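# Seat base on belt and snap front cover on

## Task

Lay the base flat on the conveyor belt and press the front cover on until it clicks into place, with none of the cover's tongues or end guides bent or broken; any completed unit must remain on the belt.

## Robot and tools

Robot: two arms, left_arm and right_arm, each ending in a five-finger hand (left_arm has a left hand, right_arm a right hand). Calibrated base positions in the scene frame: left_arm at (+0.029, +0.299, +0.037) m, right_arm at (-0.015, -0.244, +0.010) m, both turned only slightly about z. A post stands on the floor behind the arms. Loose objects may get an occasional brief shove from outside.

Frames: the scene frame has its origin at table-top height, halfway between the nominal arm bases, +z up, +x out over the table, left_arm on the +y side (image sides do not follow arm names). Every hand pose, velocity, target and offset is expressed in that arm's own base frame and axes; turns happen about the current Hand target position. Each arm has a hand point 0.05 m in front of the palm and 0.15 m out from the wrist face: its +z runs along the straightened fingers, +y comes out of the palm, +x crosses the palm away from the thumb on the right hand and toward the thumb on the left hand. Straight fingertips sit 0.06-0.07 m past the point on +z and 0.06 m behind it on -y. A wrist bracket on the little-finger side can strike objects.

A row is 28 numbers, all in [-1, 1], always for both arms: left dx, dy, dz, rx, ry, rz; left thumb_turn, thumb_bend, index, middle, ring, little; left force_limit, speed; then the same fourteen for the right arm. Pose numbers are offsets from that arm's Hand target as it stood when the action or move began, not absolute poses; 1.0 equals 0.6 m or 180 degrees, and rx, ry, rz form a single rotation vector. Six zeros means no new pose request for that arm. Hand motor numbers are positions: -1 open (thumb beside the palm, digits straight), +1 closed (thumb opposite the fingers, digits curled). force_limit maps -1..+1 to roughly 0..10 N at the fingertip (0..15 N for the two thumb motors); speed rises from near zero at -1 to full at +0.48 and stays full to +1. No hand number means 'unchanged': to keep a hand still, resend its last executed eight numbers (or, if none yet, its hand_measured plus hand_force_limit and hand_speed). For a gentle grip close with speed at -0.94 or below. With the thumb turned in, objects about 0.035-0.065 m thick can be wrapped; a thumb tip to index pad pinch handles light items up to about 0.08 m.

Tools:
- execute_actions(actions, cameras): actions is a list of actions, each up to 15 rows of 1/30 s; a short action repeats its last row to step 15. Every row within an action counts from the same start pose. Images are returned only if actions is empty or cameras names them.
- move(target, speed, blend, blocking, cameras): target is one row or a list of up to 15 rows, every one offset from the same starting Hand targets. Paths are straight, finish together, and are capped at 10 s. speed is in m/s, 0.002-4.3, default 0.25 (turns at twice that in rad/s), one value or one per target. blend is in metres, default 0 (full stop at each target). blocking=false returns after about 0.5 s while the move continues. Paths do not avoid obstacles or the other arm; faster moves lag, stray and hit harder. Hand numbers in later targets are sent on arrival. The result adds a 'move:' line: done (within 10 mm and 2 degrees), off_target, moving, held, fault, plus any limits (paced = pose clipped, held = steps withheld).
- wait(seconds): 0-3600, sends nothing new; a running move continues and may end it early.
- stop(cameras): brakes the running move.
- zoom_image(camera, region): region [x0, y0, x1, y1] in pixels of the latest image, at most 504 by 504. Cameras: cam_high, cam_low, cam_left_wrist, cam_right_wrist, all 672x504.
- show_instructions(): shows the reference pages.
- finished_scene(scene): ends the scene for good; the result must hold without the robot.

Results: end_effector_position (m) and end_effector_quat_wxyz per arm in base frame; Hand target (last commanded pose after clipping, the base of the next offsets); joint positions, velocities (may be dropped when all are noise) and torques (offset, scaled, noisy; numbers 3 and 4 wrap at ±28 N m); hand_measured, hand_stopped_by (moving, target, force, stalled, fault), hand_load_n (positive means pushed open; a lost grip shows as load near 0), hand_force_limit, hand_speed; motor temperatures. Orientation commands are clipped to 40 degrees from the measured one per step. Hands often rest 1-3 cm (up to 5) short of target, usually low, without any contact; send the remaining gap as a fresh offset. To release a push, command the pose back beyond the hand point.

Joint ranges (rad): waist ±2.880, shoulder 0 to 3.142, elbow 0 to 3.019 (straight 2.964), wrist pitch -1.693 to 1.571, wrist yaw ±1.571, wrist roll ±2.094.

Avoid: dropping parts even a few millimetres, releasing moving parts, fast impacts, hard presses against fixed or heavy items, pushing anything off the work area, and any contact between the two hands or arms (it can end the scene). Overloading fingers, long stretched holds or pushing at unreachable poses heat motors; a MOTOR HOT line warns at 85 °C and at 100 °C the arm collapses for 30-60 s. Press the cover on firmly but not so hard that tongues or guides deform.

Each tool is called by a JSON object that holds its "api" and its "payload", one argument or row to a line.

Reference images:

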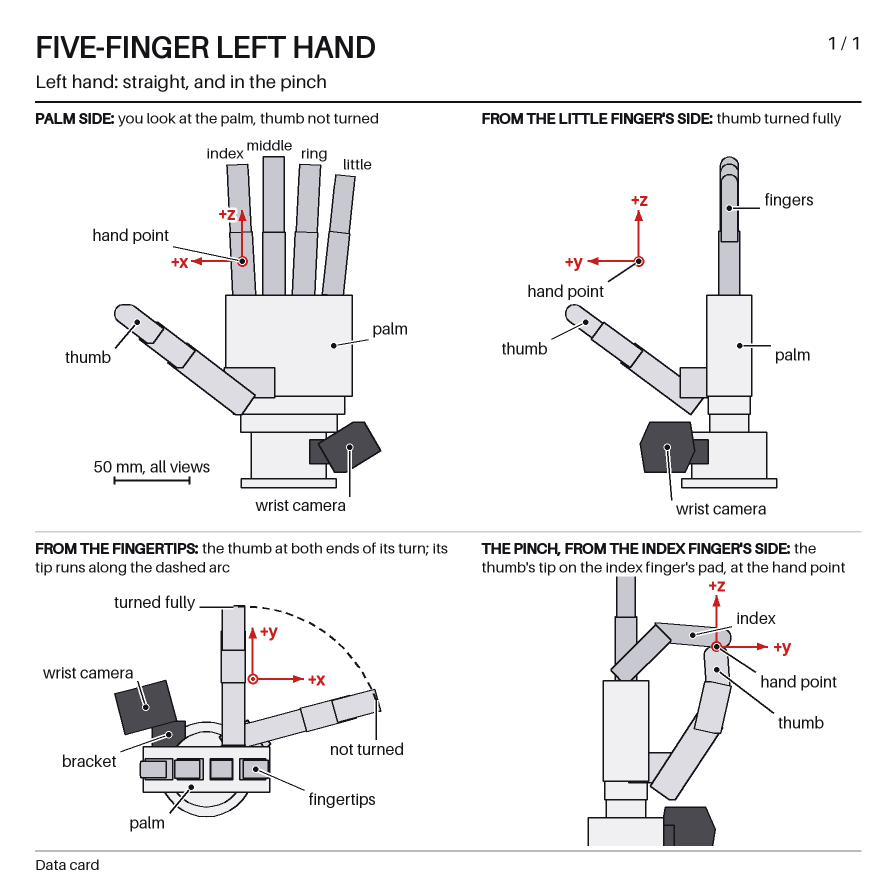

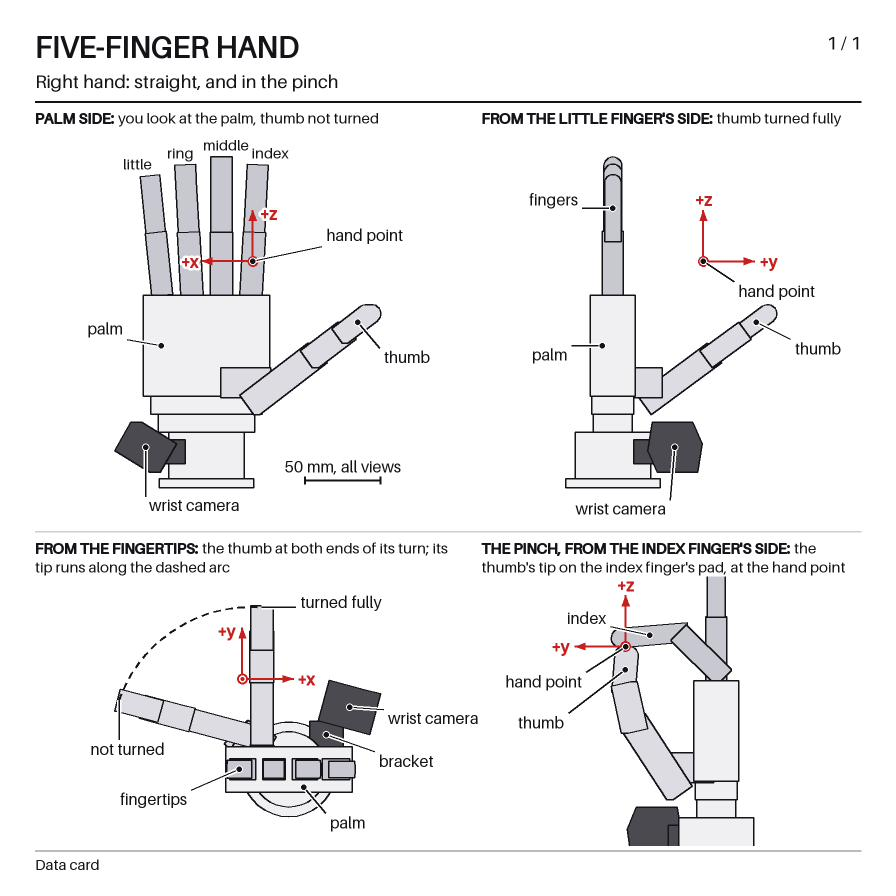

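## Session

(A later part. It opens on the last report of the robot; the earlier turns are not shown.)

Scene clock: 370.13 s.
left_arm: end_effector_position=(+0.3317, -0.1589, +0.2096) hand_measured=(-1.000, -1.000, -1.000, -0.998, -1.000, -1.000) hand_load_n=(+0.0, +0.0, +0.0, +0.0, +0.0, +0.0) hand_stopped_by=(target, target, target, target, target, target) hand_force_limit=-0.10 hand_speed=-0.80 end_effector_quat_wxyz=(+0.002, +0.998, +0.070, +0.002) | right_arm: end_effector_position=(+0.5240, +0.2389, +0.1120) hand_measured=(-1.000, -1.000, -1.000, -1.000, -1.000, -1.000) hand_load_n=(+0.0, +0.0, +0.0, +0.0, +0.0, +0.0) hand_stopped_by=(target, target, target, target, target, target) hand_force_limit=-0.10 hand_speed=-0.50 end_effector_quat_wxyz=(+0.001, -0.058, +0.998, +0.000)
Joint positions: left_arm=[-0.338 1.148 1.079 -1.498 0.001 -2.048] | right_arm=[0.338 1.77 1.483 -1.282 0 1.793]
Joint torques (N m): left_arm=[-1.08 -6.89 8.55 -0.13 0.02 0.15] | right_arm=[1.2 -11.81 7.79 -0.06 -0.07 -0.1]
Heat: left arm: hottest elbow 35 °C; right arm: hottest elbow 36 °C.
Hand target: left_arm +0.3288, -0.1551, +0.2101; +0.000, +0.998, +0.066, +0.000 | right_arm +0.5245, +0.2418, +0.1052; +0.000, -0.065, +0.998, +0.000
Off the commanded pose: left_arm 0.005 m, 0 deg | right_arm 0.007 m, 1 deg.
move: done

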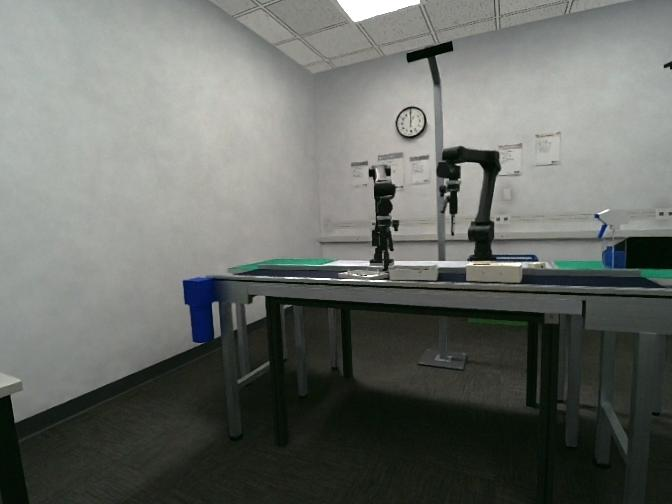

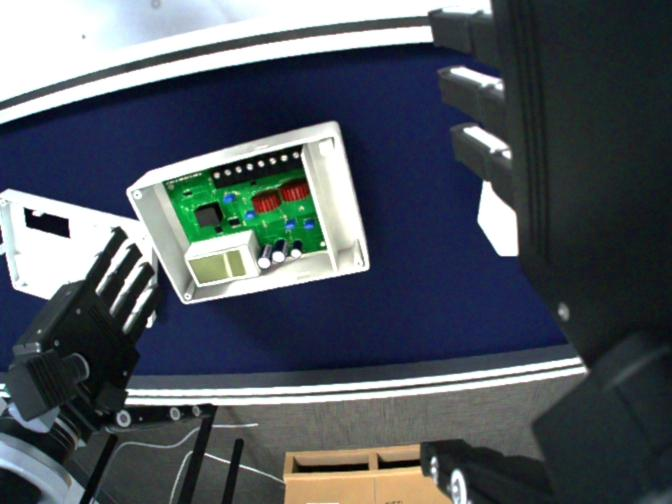

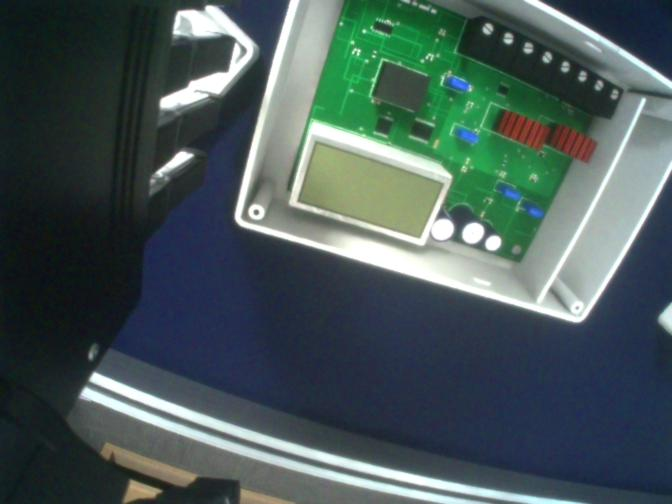

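{"api": "move", "payload": {
  "target": [0,0,0,0,0,0,-1,-1,-1,-1,-1,-1,-0.1,-0.8,0,0.103,0,0,0,0,-1,-1,-1,-1,-1,-1,-0.1,-0.5],
  "speed": 0.04,
  "cameras": ["cam_high","cam_left_wrist","cam_right_wrist"]
}}

Scene clock: 374.93 s.
left_arm: end_effector_position=(+0.3317, -0.1589, +0.2096) hand_measured=(-1.000, -1.000, -1.000, -0.998, -1.000, -1.000) hand_load_n=(+0.0, -0.5, +0.0, +0.0, +0.0, +0.0) hand_stopped_by=(target, target, target, target, target, target) hand_force_limit=-0.10 hand_speed=-0.80 end_effector_quat_wxyz=(+0.002, +0.998, +0.070, +0.002) | right_arm: end_effector_position=(+0.5183, +0.2878, +0.1001) hand_measured=(-1.000, -1.000, -1.000, -1.000, -1.000, -1.000) hand_load_n=(+0.0, -0.5, +0.0, +0.0, +0.0, +0.0) hand_stopped_by=(target, target, target, target, target, target) hand_force_limit=-0.10 hand_speed=-0.50 end_effector_quat_wxyz=(-0.005, -0.062, +0.998, -0.005)
Joint positions: left_arm=[-0.338 1.148 1.079 -1.498 0.001 -2.048] | right_arm=[0.428 1.821 1.525 -1.287 0.006 1.875]
Joint torques (N m): left_arm=[-1.08 -7 8.55 -0.12 0.02 0.14] | right_arm=[2.32 -11.93 11.36 -0.87 -0.33 0.1]
Heat: left arm: hottest elbow 35 °C; right arm: hottest elbow 36 °C.
Hand target: left_arm +0.3288, -0.1551, +0.2101; +0.000, +0.998, +0.066, +0.000 | right_arm +0.5245, +0.3037, +0.1052; +0.000, -0.065, +0.998, +0.000
Off the commanded pose: left_arm 0.005 m, 0 deg | right_arm 0.018 m, 1 deg.
move: off_target (right_arm)

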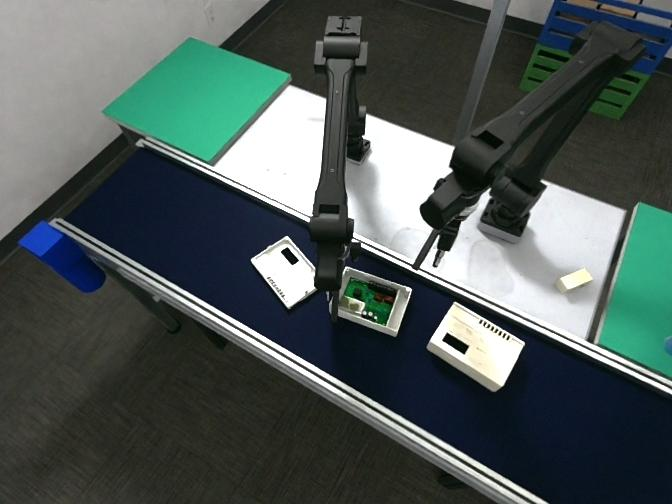

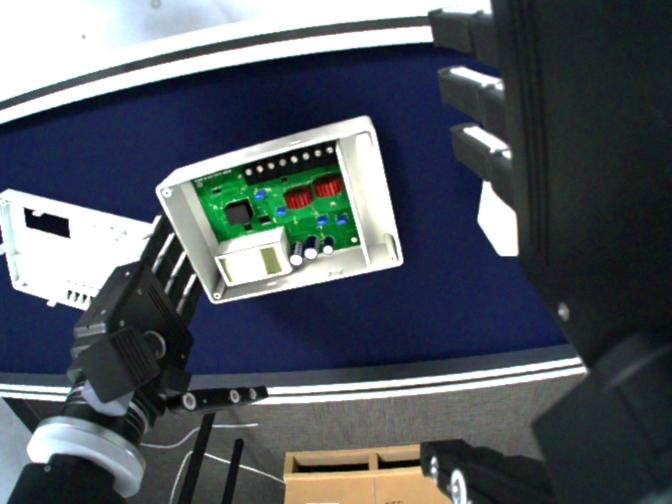

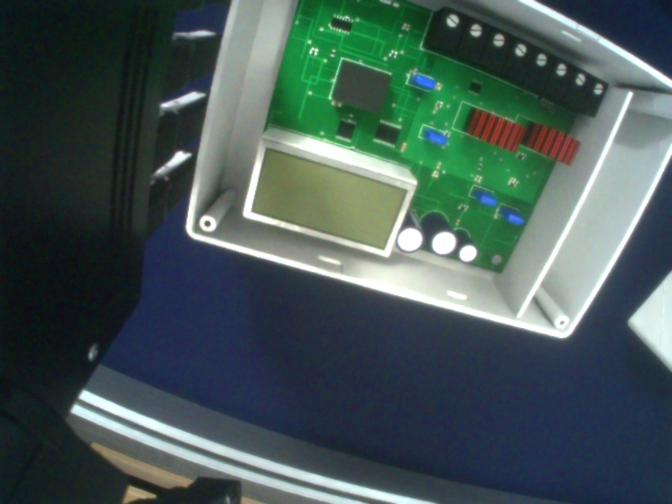

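{"api": "move", "payload": {
  "target": [
    [0,0,0,0,0,0,-1,-1,-1,-1,-1,-1,-0.1,-0.8,0,0.033,0,0,0,0,-1,-1,-1,-1,-1,-1,-0.1,-0.5],
    [0,0,0,0,0,0,-1,-1,-1,-1,-1,-1,-0.1,-0.8,0,-0.03,0,0,0,0,-1,-1,-1,-1,-1,-1,-0.1,-0.5],
    [0,0,0,0,0,0,-1,-1,-1,-1,-1,-1,-0.1,-0.8,0,-0.04,0.13,0,0,0,-1,-1,-1,-1,-1,-1,-0.1,-0.5],
    [0,0,0,0,0,0,-1,-1,-1,-1,-1,-1,-0.1,-0.8,-0.05,-0.45,0.13,0,0,-0.136,-1,-1,-1,-1,-1,-1,-0.1,-0.5]
  ],
  "speed": 0.08,
  "cameras": ["cam_high","cam_left_wrist","cam_right_wrist"]
}}

Scene clock: 383.73 s.
left_arm: end_effector_position=(+0.3317, -0.1589, +0.2096) hand_measured=(-1.000, -1.000, -1.000, -0.998, -1.000, -1.000) hand_load_n=(+0.0, +0.0, +0.0, +0.0, +0.0, +0.0) hand_stopped_by=(target, target, target, target, target, target) hand_force_limit=-0.10 hand_speed=-0.80 end_effector_quat_wxyz=(+0.002, +0.998, +0.070, +0.002) | right_arm: end_effector_position=(+0.4932, +0.0366, +0.1799) hand_measured=(-1.000, -1.000, -1.000, -1.000, -1.000, -1.000) hand_load_n=(+0.0, +0.0, +0.0, +0.0, +0.0, +0.0) hand_stopped_by=(target, target, target, target, target, target) hand_force_limit=-0.10 hand_speed=-0.50 end_effector_quat_wxyz=(-0.009, +0.150, +0.989, -0.002)
Joint positions: left_arm=[-0.338 1.148 1.079 -1.498 0.001 -2.048] | right_arm=[-0.025 1.53 1.365 -1.423 0.002 1.846]
Joint torques (N m): left_arm=[-1.03 -6.95 8.54 -0.13 0.02 0.14] | right_arm=[0.09 -10.34 7.91 -0.08 -0.16 -0.11]
Heat: left arm: hottest elbow 35 °C; right arm: hottest elbow 36 °C.
Hand target: left_arm +0.3288, -0.1551, +0.2101; +0.000, +0.998, +0.066, +0.000 | right_arm +0.4945, +0.0336, +0.1831; +0.000, +0.148, +0.989, +0.000
Off the commanded pose: left_arm 0.005 m, 0 deg | right_arm 0.005 m, 1 deg.
move: done

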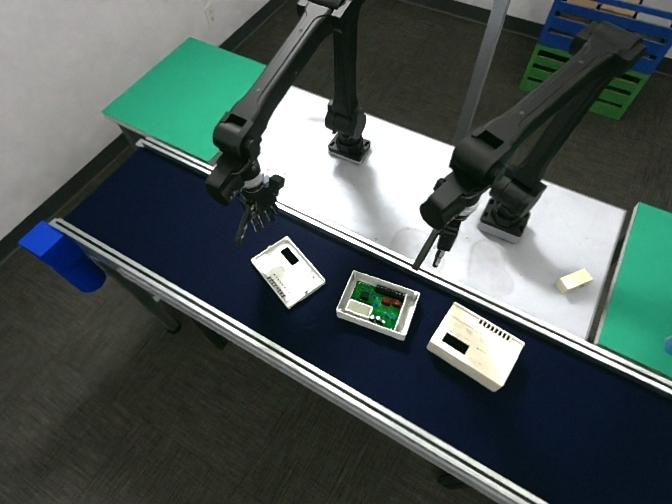

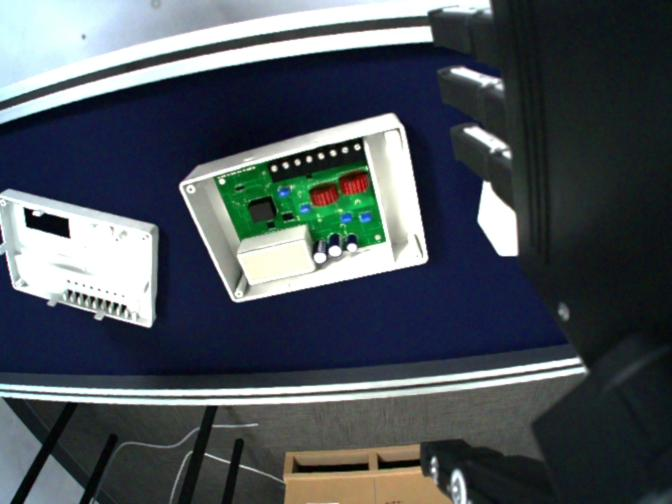

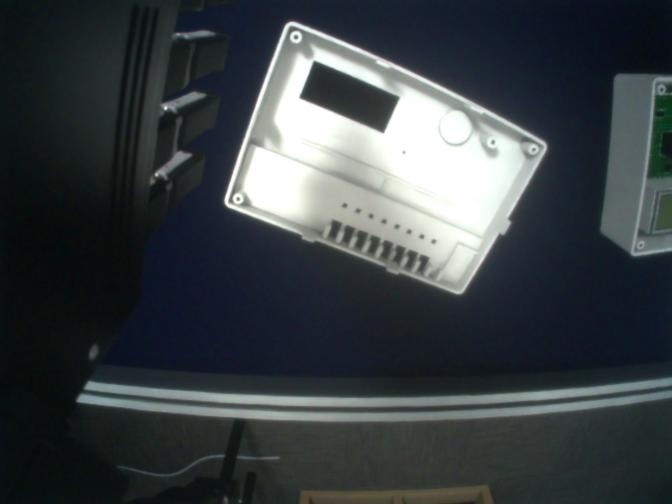

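{"api": "move", "payload": {
  "target": [
    [0.1285,-0.381,-0.0785,0,0,-0.153,-1,-1,-0.8,-0.6,-0.6,-0.6,-0.5,-0.6,-0.08,-0.003,0,0,0,0,-1,-1,-0.8,-0.6,-0.6,-0.6,-0.5,-0.6],
    [0.1285,-0.381,-0.2035,0,0,-0.153,-1,-1,-0.8,-0.6,-0.6,-0.6,-0.5,-0.6,-0.08,-0.003,-0.0715,0,0,0,-1,-1,-0.8,-0.6,-0.6,-0.6,-0.5,-0.6]
  ],
  "speed": 0.12,
  "cameras": ["all"]
}}

Scene clock: 416.47 s.
left_arm: end_effector_position=(+0.4077, -0.3786, +0.0860) hand_measured=(-1.000, -1.000, -0.800, -0.600, -0.600, -0.600) hand_load_n=(+0.0, +0.0, +0.0, +0.0, +0.0, +0.0) hand_stopped_by=(target, target, target, target, target, target) hand_force_limit=-0.50 hand_speed=-0.60 end_effector_quat_wxyz=(-0.002, +0.987, -0.161, -0.005) | right_arm: end_effector_position=(+0.4440, +0.0372, +0.1445) hand_measured=(-1.000, -1.000, -0.800, -0.600, -0.600, -0.600) hand_load_n=(+0.0, +0.0, +0.0, +0.0, +0.0, +0.0) hand_stopped_by=(target, target, target, target, target, target) hand_force_limit=-0.50 hand_speed=-0.60 end_effector_quat_wxyz=(+0.000, +0.146, +0.989, -0.001)
Joint positions: left_arm=[-0.663 1.739 1.37 -1.213 0.001 -1.91] | right_arm=[-0.027 1.413 1.142 -1.3 0.002 1.838]
Joint torques (N m): left_arm=[-2.26 -14.45 8.46 0.44 0.04 0.15] | right_arm=[-0.21 -7.41 7.84 -0.06 -0.17 -0.1]
Heat: left arm: hottest elbow 35 °C; right arm: hottest elbow 35 °C.
Hand target: left_arm +0.4058, -0.3837, +0.0879; +0.000, +0.985, -0.173, +0.000 | right_arm +0.4465, +0.0319, +0.1403; +0.000, +0.148, +0.989, +0.000
Off the commanded pose: left_arm 0.006 m, 2 deg | right_arm 0.007 m, 0 deg.
move: done

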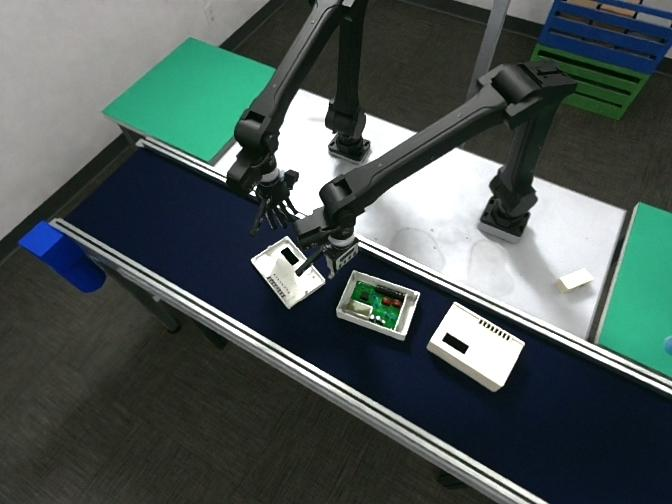

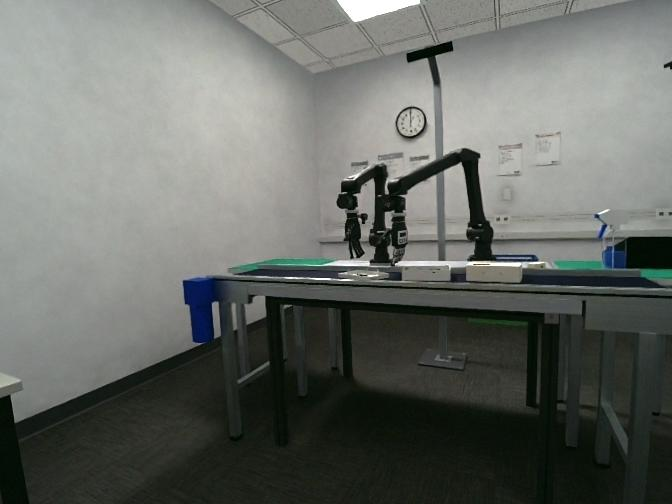

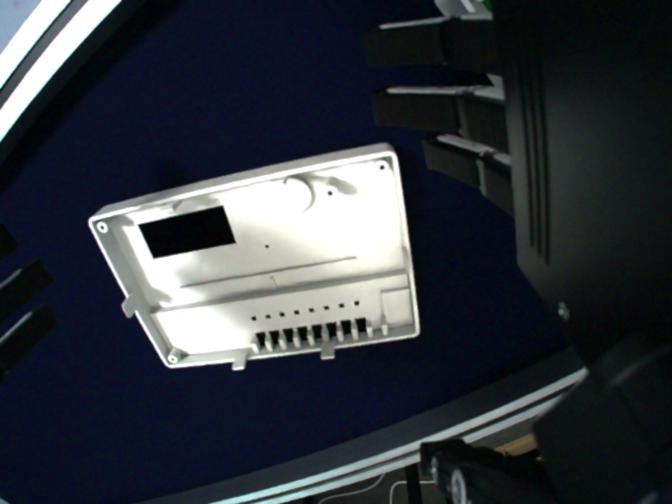

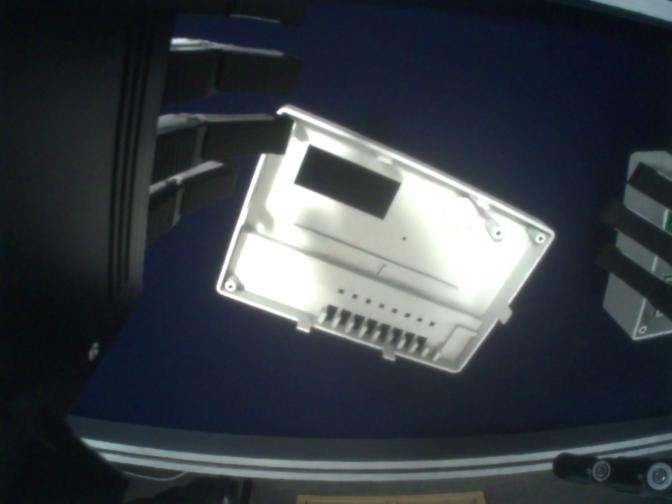

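{"api": "move", "payload": {
  "target": [
    [0.0248,-0.0143,0,0,0,-0.025,-1,-1,-0.8,-0.6,-0.6,-0.6,-0.5,-0.6,0.0108,-0.0023,0,0,0,-0.028,-1,-1,-0.8,-0.6,-0.6,-0.6,-0.5,-0.6],
    [0.0248,-0.0143,-0.092,0,0,-0.025,-1,-1,-0.8,-0.6,-0.6,-0.6,-0.5,-0.6,0.0108,-0.0023,-0.093,0,0,-0.028,-1,-1,-0.8,-0.6,-0.6,-0.6,-0.5,-0.6]
  ],
  "speed": 0.05,
  "cameras": ["all"]
}}

{"api": "zoom_image", "payload": {
  "camera": "cam_low",
  "region": [330, 250, 450, 285]
}}

Scene clock: 432.77 s.
left_arm: end_effector_position=(+0.4202, -0.3931, +0.0382) hand_measured=(-1.000, -1.000, -0.800, -0.600, -0.600, -0.600) hand_load_n=(+0.0, +0.0, +0.0, +0.0, +0.0, +0.0) hand_stopped_by=(target, target, target, target, target, target) hand_force_limit=-0.50 hand_speed=-0.60 end_effector_quat_wxyz=(+0.000, +0.979, -0.206, +0.001) | right_arm: end_effector_position=(+0.4507, +0.0334, +0.0892) hand_measured=(-1.000, -1.000, -0.800, -0.600, -0.600, -0.600) hand_load_n=(+0.0, +0.0, +0.0, +0.0, +0.0, +0.0) hand_stopped_by=(target, target, target, target, target, target) hand_force_limit=-0.50 hand_speed=-0.60 end_effector_quat_wxyz=(+0.000, +0.184, +0.983, -0.001)
Joint positions: left_arm=[-0.663 1.837 1.37 -1.103 -0.001 -1.819] | right_arm=[-0.027 1.472 1.049 -1.148 0.002 1.913]
Joint torques (N m): left_arm=[-1.55 -14.45 7.57 0.59 0.13 0.14] | right_arm=[0.26 -7.77 7.31 0.01 -0.17 0.1]
Heat: left arm: hottest elbow 35 °C; right arm: hottest elbow 35 °C.
Hand target: left_arm +0.4206, -0.3922, +0.0326; +0.000, +0.977, -0.212, +0.000 | right_arm +0.4531, +0.0305, +0.0846; +0.000, +0.191, +0.982, +0.000
Off the commanded pose: left_arm 0.006 m, 1 deg | right_arm 0.006 m, 1 deg.
move: done

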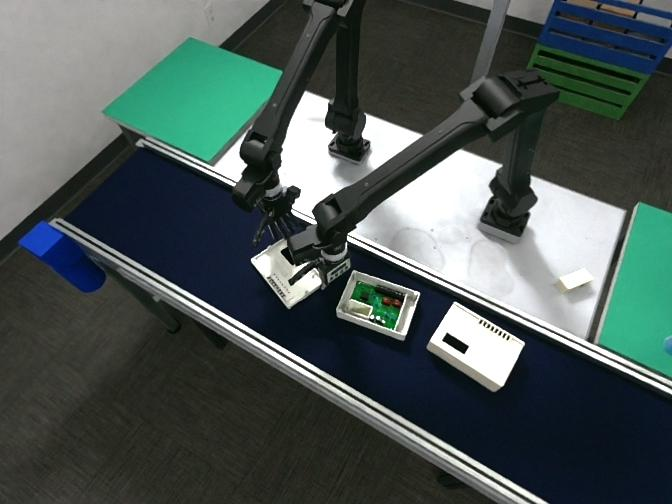

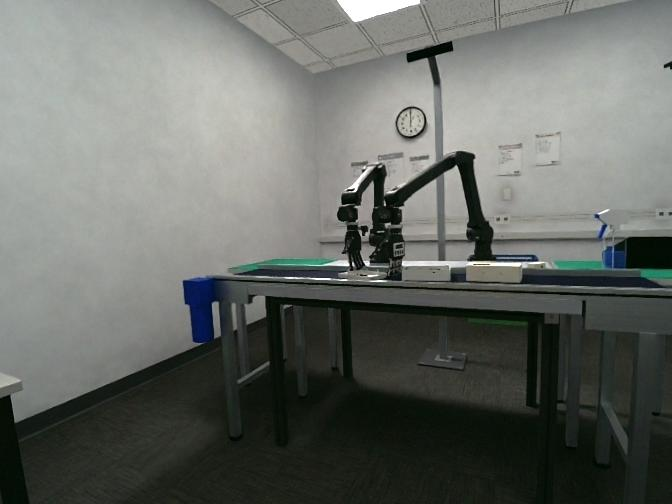

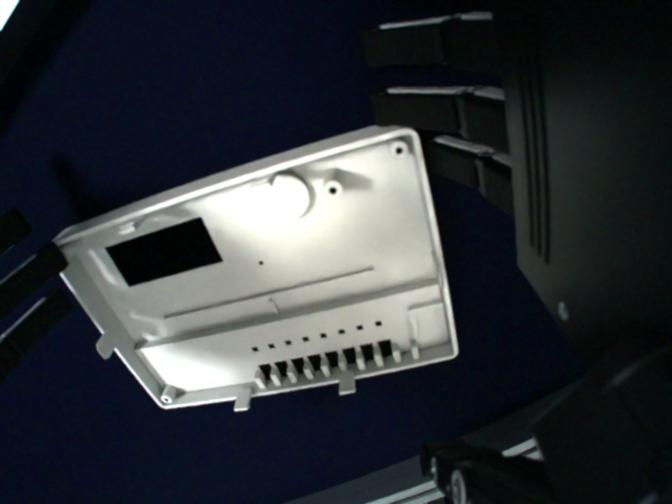

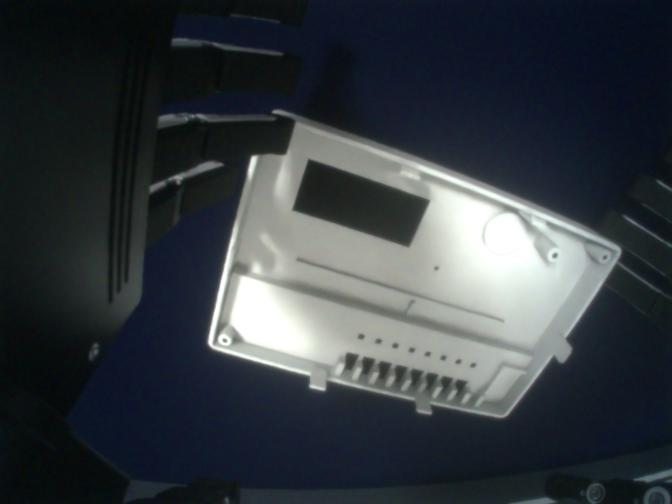

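Scaled by 4.200 from the camera's image (finer frame: 960x720).

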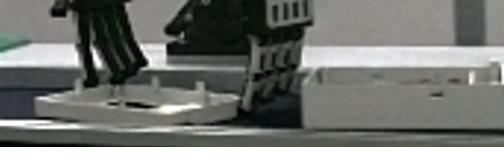

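{"api": "move", "payload": {
  "target": [
    [0,0,0.05,0,0,0,-1,-1,-0.8,-0.6,-0.6,-0.6,-0.5,-0.6,0,0,0.05,0,0,0,-1,-1,-0.8,-0.6,-0.6,-0.6,-0.5,-0.6],
    [0,0,0.05,0,0,0,-1,-1,-0.8,0.3,0.3,0.3,-0.5,-0.6,0,0,0.05,0,0,0,-1,-1,-0.8,0.3,0.3,0.3,-0.5,-0.6],
    [0,0,-0.012,0,0,0,-1,-1,-0.8,0.3,0.3,0.3,-0.5,-0.6,0,0,-0.0085,0,0,0,-1,-1,-0.8,0.3,0.3,0.3,-0.5,-0.6]
  ],
  "speed": 0.05,
  "cameras": ["all"]
}}

{"api": "zoom_image", "payload": {
  "camera": "cam_low",
  "region": [330, 250, 450, 285]
}}

{"api": "zoom_image", "payload": {
  "camera": "cam_high",
  "region": [220, 200, 360, 320]
}}

Scene clock: 445.83 s.
left_arm: end_effector_position=(+0.4214, -0.3939, +0.0377) hand_measured=(-1.000, -1.000, -0.800, +0.300, +0.300, +0.300) hand_load_n=(+0.0, +0.0, +0.0, +0.0, +0.0, +0.0) hand_stopped_by=(target, target, target, target, target, target) hand_force_limit=-0.50 hand_speed=-0.60 end_effector_quat_wxyz=(+0.001, +0.979, -0.206, +0.004) | right_arm: end_effector_position=(+0.4505, +0.0334, +0.0833) hand_measured=(-1.000, -1.000, -0.800, +0.300, +0.300, +0.300) hand_load_n=(+0.0, +0.0, +0.0, +0.0, +0.5, +0.0) hand_stopped_by=(target, target, target, target, target, target) hand_force_limit=-0.50 hand_speed=-0.60 end_effector_quat_wxyz=(+0.000, +0.184, +0.983, -0.001)
Joint positions: left_arm=[-0.663 1.837 1.368 -1.094 -0.002 -1.819] | right_arm=[-0.027 1.479 1.04 -1.134 0.002 1.914]
Joint torques (N m): left_arm=[-1.32 -13.98 7.02 0.9 0.19 0.14] | right_arm=[0.32 -7.71 7.28 -0.05 -0.18 0.09]
Motor temperatures (°C): left_arm=[28 26 34 21 18 21] | right_arm=[28 25 35 21 20 21]
Heat: left arm: hottest elbow 34 °C; right arm: hottest elbow 35 °C.
Hand target: left_arm +0.4207, -0.3922, +0.0256; +0.000, +0.977, -0.212, +0.000 | right_arm +0.4531, +0.0304, +0.0795; +0.000, +0.191, +0.982, +0.000
Off the commanded pose: left_arm 0.012 m, 1 deg | right_arm 0.005 m, 1 deg.
move: off_target (left_arm); target 2's new numbers were sent with left_arm's hand 0.028 m and 3 deg from that target

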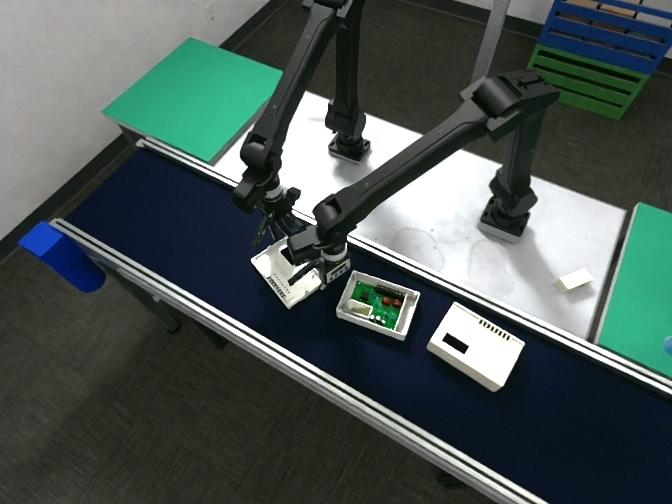

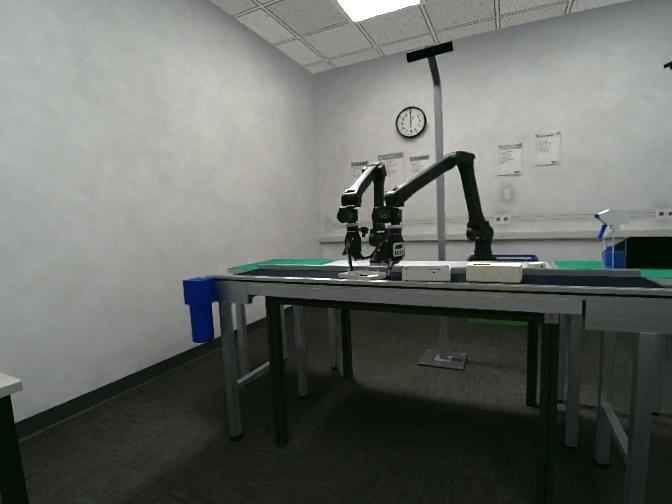

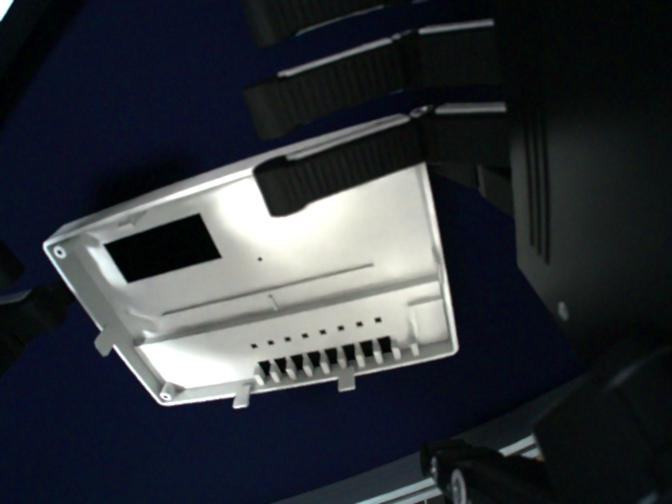

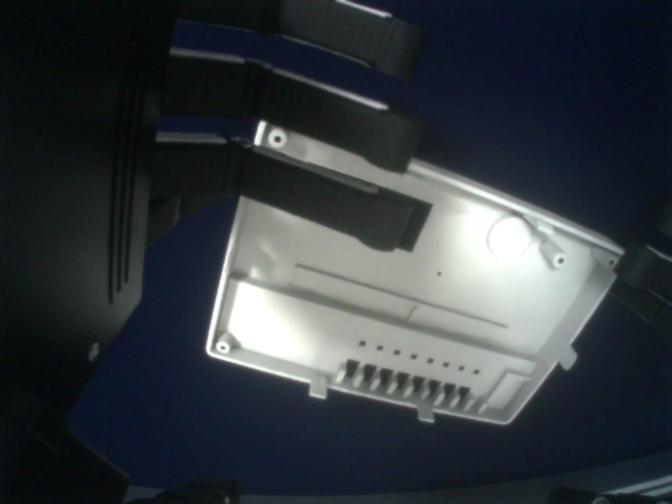

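Scaled by 4.200 from the camera's image (finer frame: 960x720).

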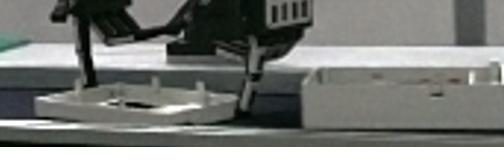

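Scaled by 3.600 from the camera's image (finer frame: 960x720).

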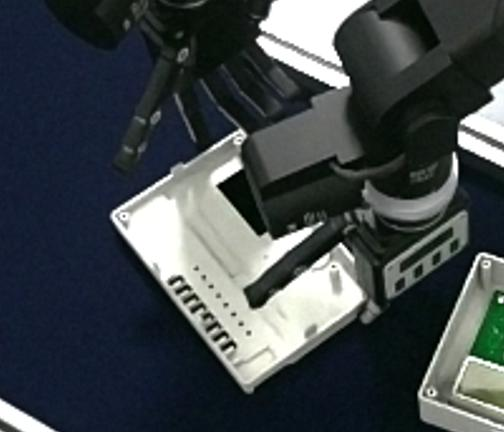

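{"api": "move", "payload": {
  "target": [0,0,0.012,0,0,0,-1,-1,-0.75,0.3,0.3,0.3,-0.5,-0.8,0,0,0,0,0,0,-1,-1,-0.65,0.3,0.3,0.3,-0.5,-0.8],
  "speed": 0.05,
  "cameras": ["cam_left_wrist","cam_right_wrist","cam_low"]
}}

{"api": "execute_actions", "payload": {
  "actions": [
    [[0,0,0,0,0,0,-1,-1,-0.3,0.3,0.3,0.3,-0.5,-0.94,0,0,0,0,0,0,-1,-1,-0.3,0.3,0.3,0.3,-0.5,-0.94]],
    [[0,0,0,0,0,0,-1,-1,-0.3,0.3,0.3,0.3,-0.5,-0.94,0,0,0,0,0,0,-1,-1,-0.3,0.3,0.3,0.3,-0.5,-0.94]],
    [[0,0,0,0,0,0,-1,-1,-0.3,0.3,0.3,0.3,-0.5,-0.94,0,0,0,0,0,0,-1,-1,-0.3,0.3,0.3,0.3,-0.5,-0.94]]
  ],
  "cameras": ["all"]
}}

Scene clock: 452.30 s.
left_arm: end_effector_position=(+0.4218, -0.3933, +0.0375) hand_measured=(-1.000, -1.000, -0.750, +0.300, +0.300, +0.300) hand_load_n=(+0.0, +0.0, +1.0, +0.0, +0.0, +0.0) hand_stopped_by=(target, target, target, target, target, target) hand_force_limit=-0.50 hand_speed=-0.80 end_effector_quat_wxyz=(+0.000, +0.979, -0.206, +0.005) | right_arm: end_effector_position=(+0.4500, +0.0310, +0.0825) hand_measured=(-1.000, -1.000, -0.692, +0.300, +0.300, +0.300) hand_load_n=(+0.0, +0.0, +1.5, +0.5, +0.0, +0.0) hand_stopped_by=(target, target, force, target, target, target) hand_force_limit=-0.50 hand_speed=-0.80 end_effector_quat_wxyz=(-0.001, +0.187, +0.982, -0.004)
Joint positions: left_arm=[-0.663 1.837 1.368 -1.094 -0.005 -1.819] | right_arm=[-0.029 1.479 1.039 -1.134 0.008 1.917]
Joint torques (N m): left_arm=[-1.38 -14.62 7.8 0.24 0.29 0.13] | right_arm=[0.44 -7.82 7.42 -0.05 -0.44 0.06]
Heat: left arm: hottest elbow 34 °C; right arm: hottest elbow 35 °C.
Hand target: left_arm +0.4206, -0.3923, +0.0328; +0.000, +0.977, -0.212, +0.000 | right_arm +0.4531, +0.0304, +0.0794; +0.000, +0.191, +0.981, +0.000
Off the commanded pose: left_arm 0.005 m, 1 deg | right_arm 0.004 m, 1 deg.
move: done
Images, in order (width x height): cam_low 672x504, cam_left_wrist 672x504, cam_right_wrist 672x504.

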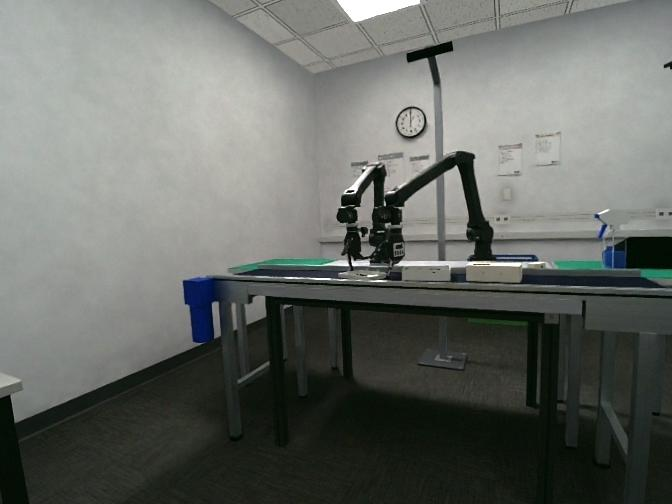

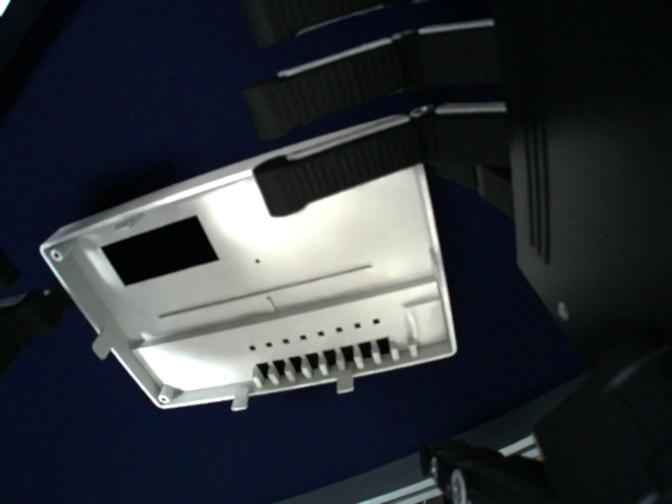

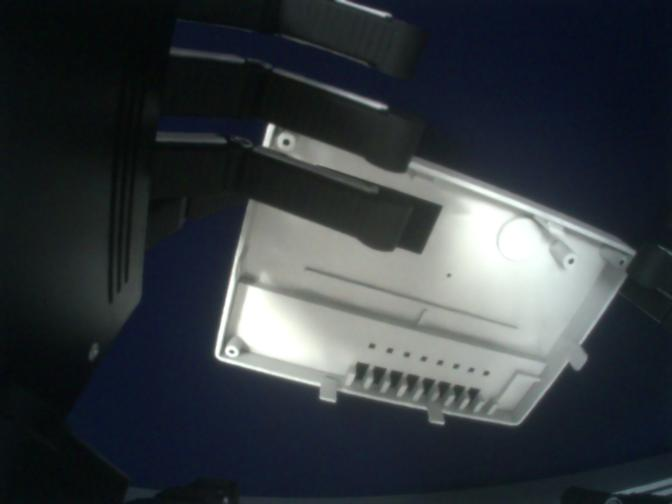

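Scene clock: 454.00 s.
left_arm: end_effector_position=(+0.4238, -0.3905, +0.0365) hand_measured=(-1.000, -1.000, -0.672, +0.300, +0.300, +0.300) hand_load_n=(+0.0, +0.0, +2.5, +0.0, +0.0, +0.0) hand_stopped_by=(target, target, force, target, target, target) hand_force_limit=-0.50 hand_speed=-0.94 end_effector_quat_wxyz=(-0.003, +0.979, -0.204, +0.005) | right_arm: end_effector_position=(+0.4501, +0.0304, +0.0824) hand_measured=(-1.000, -1.000, -0.682, +0.300, +0.300, +0.300) hand_load_n=(+0.5, +0.0, +3.0, +0.0, +0.0, +0.0) hand_stopped_by=(target, target, force, target, target, target) hand_force_limit=-0.50 hand_speed=-0.94 end_effector_quat_wxyz=(-0.001, +0.188, +0.982, -0.005)
Joint positions: left_arm=[-0.659 1.838 1.368 -1.095 -0.011 -1.819] | right_arm=[-0.029 1.479 1.039 -1.134 0.011 1.92]
Joint torques (N m): left_arm=[-1.67 -14.8 7.79 0.28 0.53 0.14] | right_arm=[0.5 -7.59 7.38 -0.08 -0.54 0.03]
Heat: left arm: hottest elbow 34 °C; right arm: hottest elbow 35 °C.
Hand target: left_arm +0.4206, -0.3923, +0.0328; +0.000, +0.977, -0.212, +0.000 | right_arm +0.4530, +0.0304, +0.0794; +0.000, +0.191, +0.982, +0.000
Off the commanded pose: left_arm 0.005 m, 1 deg | right_arm 0.004 m, 1 deg.

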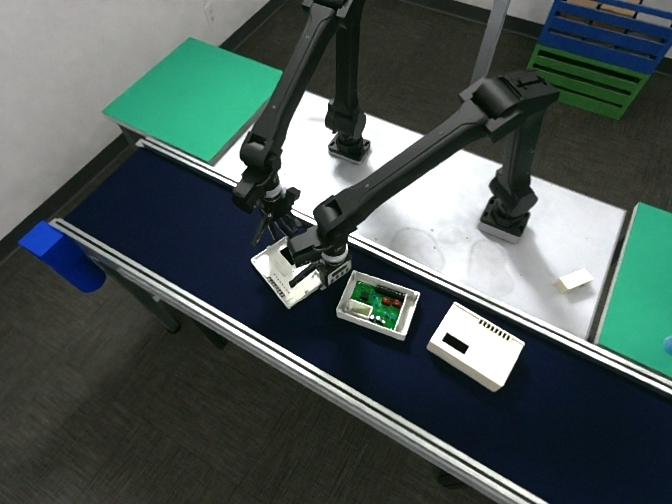

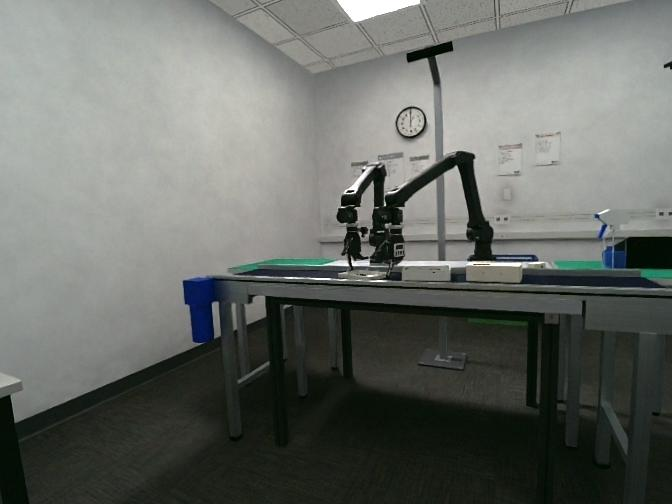

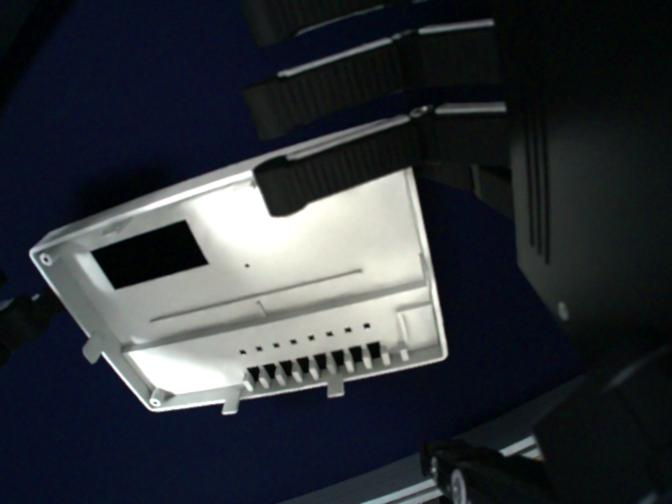

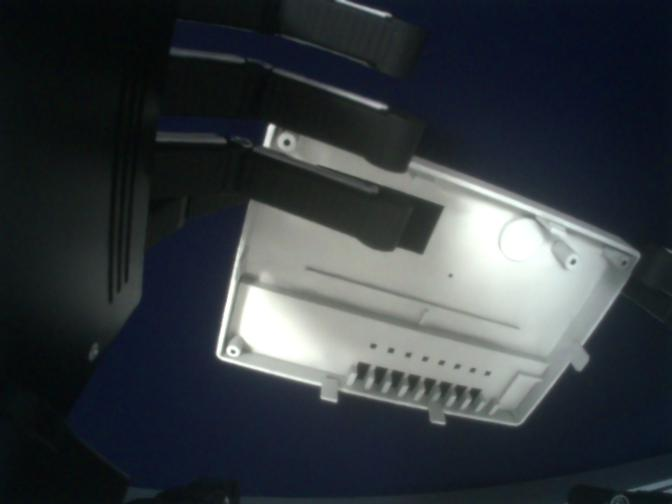

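{"api": "move", "payload": {
  "target": [0.0097,-0.019,0.0833,0,0,0,-1,-1,-0.3,0.3,0.3,0.3,-0.5,-0.94,0.0208,0.0049,0.0833,0,0,0,-1,-1,-0.3,0.3,0.3,0.3,-0.5,-0.94],
  "speed": 0.03,
  "cameras": ["all"]
}}

{"api": "zoom_image", "payload": {
  "camera": "cam_low",
  "region": [330, 250, 450, 285]
}}

Scene clock: 462.53 s.
left_arm: end_effector_position=(+0.4157, -0.3862, +0.0529) hand_measured=(-1.000, -1.000, -0.672, +0.300, +0.300, +0.300) hand_load_n=(+0.0, +0.0, +0.0, +0.0, +0.0, +0.0) hand_stopped_by=(target, target, force, target, target, target) hand_force_limit=-0.50 hand_speed=-0.94 end_effector_quat_wxyz=(-0.014, +0.979, -0.204, -0.026) | right_arm: end_effector_position=(+0.4531, +0.0319, +0.1114) hand_measured=(-1.000, -1.000, -0.682, +0.300, +0.300, +0.300) hand_load_n=(+0.0, +0.0, +0.0, +0.0, +0.0, +0.0) hand_stopped_by=(target, target, force, target, target, target) hand_force_limit=-0.50 hand_speed=-0.94 end_effector_quat_wxyz=(-0.016, +0.189, +0.982, -0.004)
Joint positions: left_arm=[-0.659 1.838 1.421 -1.214 -0.003 -1.819] | right_arm=[-0.029 1.475 1.12 -1.25 0.002 1.921]
Joint torques (N m): left_arm=[-2.32 -17.14 12.29 -0.16 0.23 0.03] | right_arm=[1.14 -8.88 11 -1.02 -0.2 0.09]
Heat: left arm: hottest elbow 33 °C; right arm: hottest elbow 35 °C.
Hand target: left_arm +0.4265, -0.4037, +0.0828; +0.000, +0.977, -0.212, +0.000 | right_arm +0.4656, +0.0334, +0.1294; +0.000, +0.191, +0.982, +0.000
Off the commanded pose: left_arm 0.036 m, 4 deg | right_arm 0.022 m, 2 deg.
move: off_target (left_arm, right_arm)

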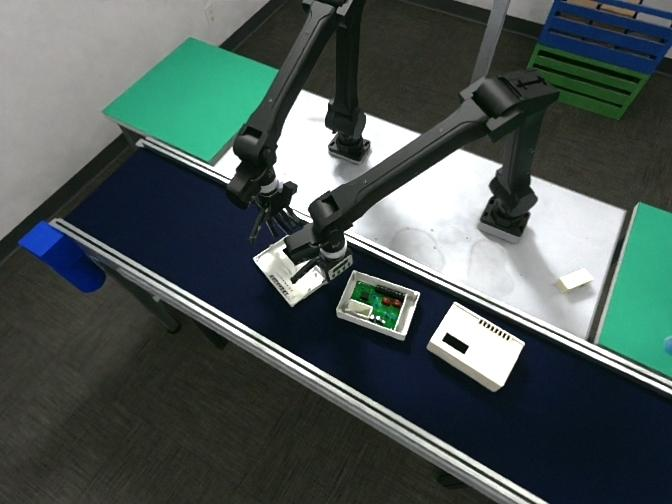

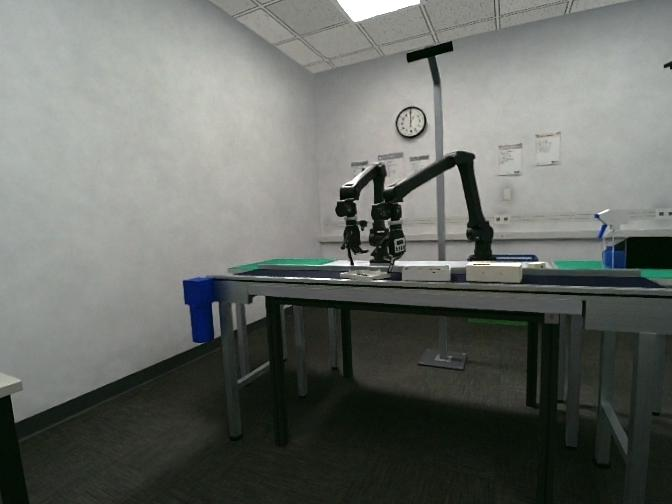

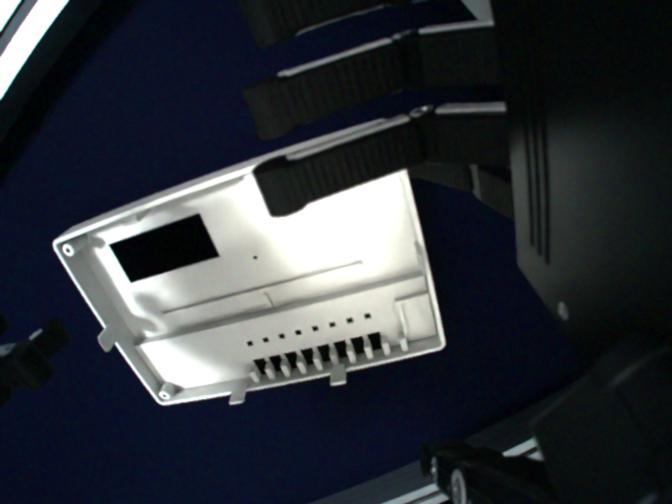

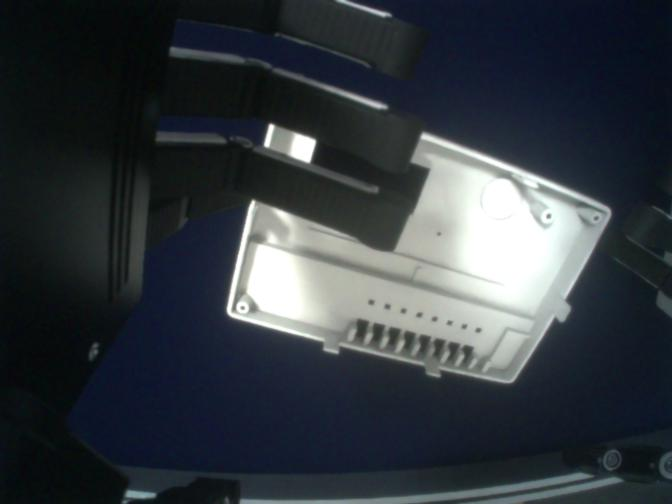

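Scaled by 4.200 from the camera's image (finer frame: 960x720).

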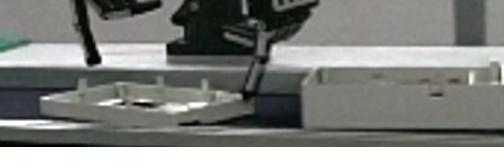

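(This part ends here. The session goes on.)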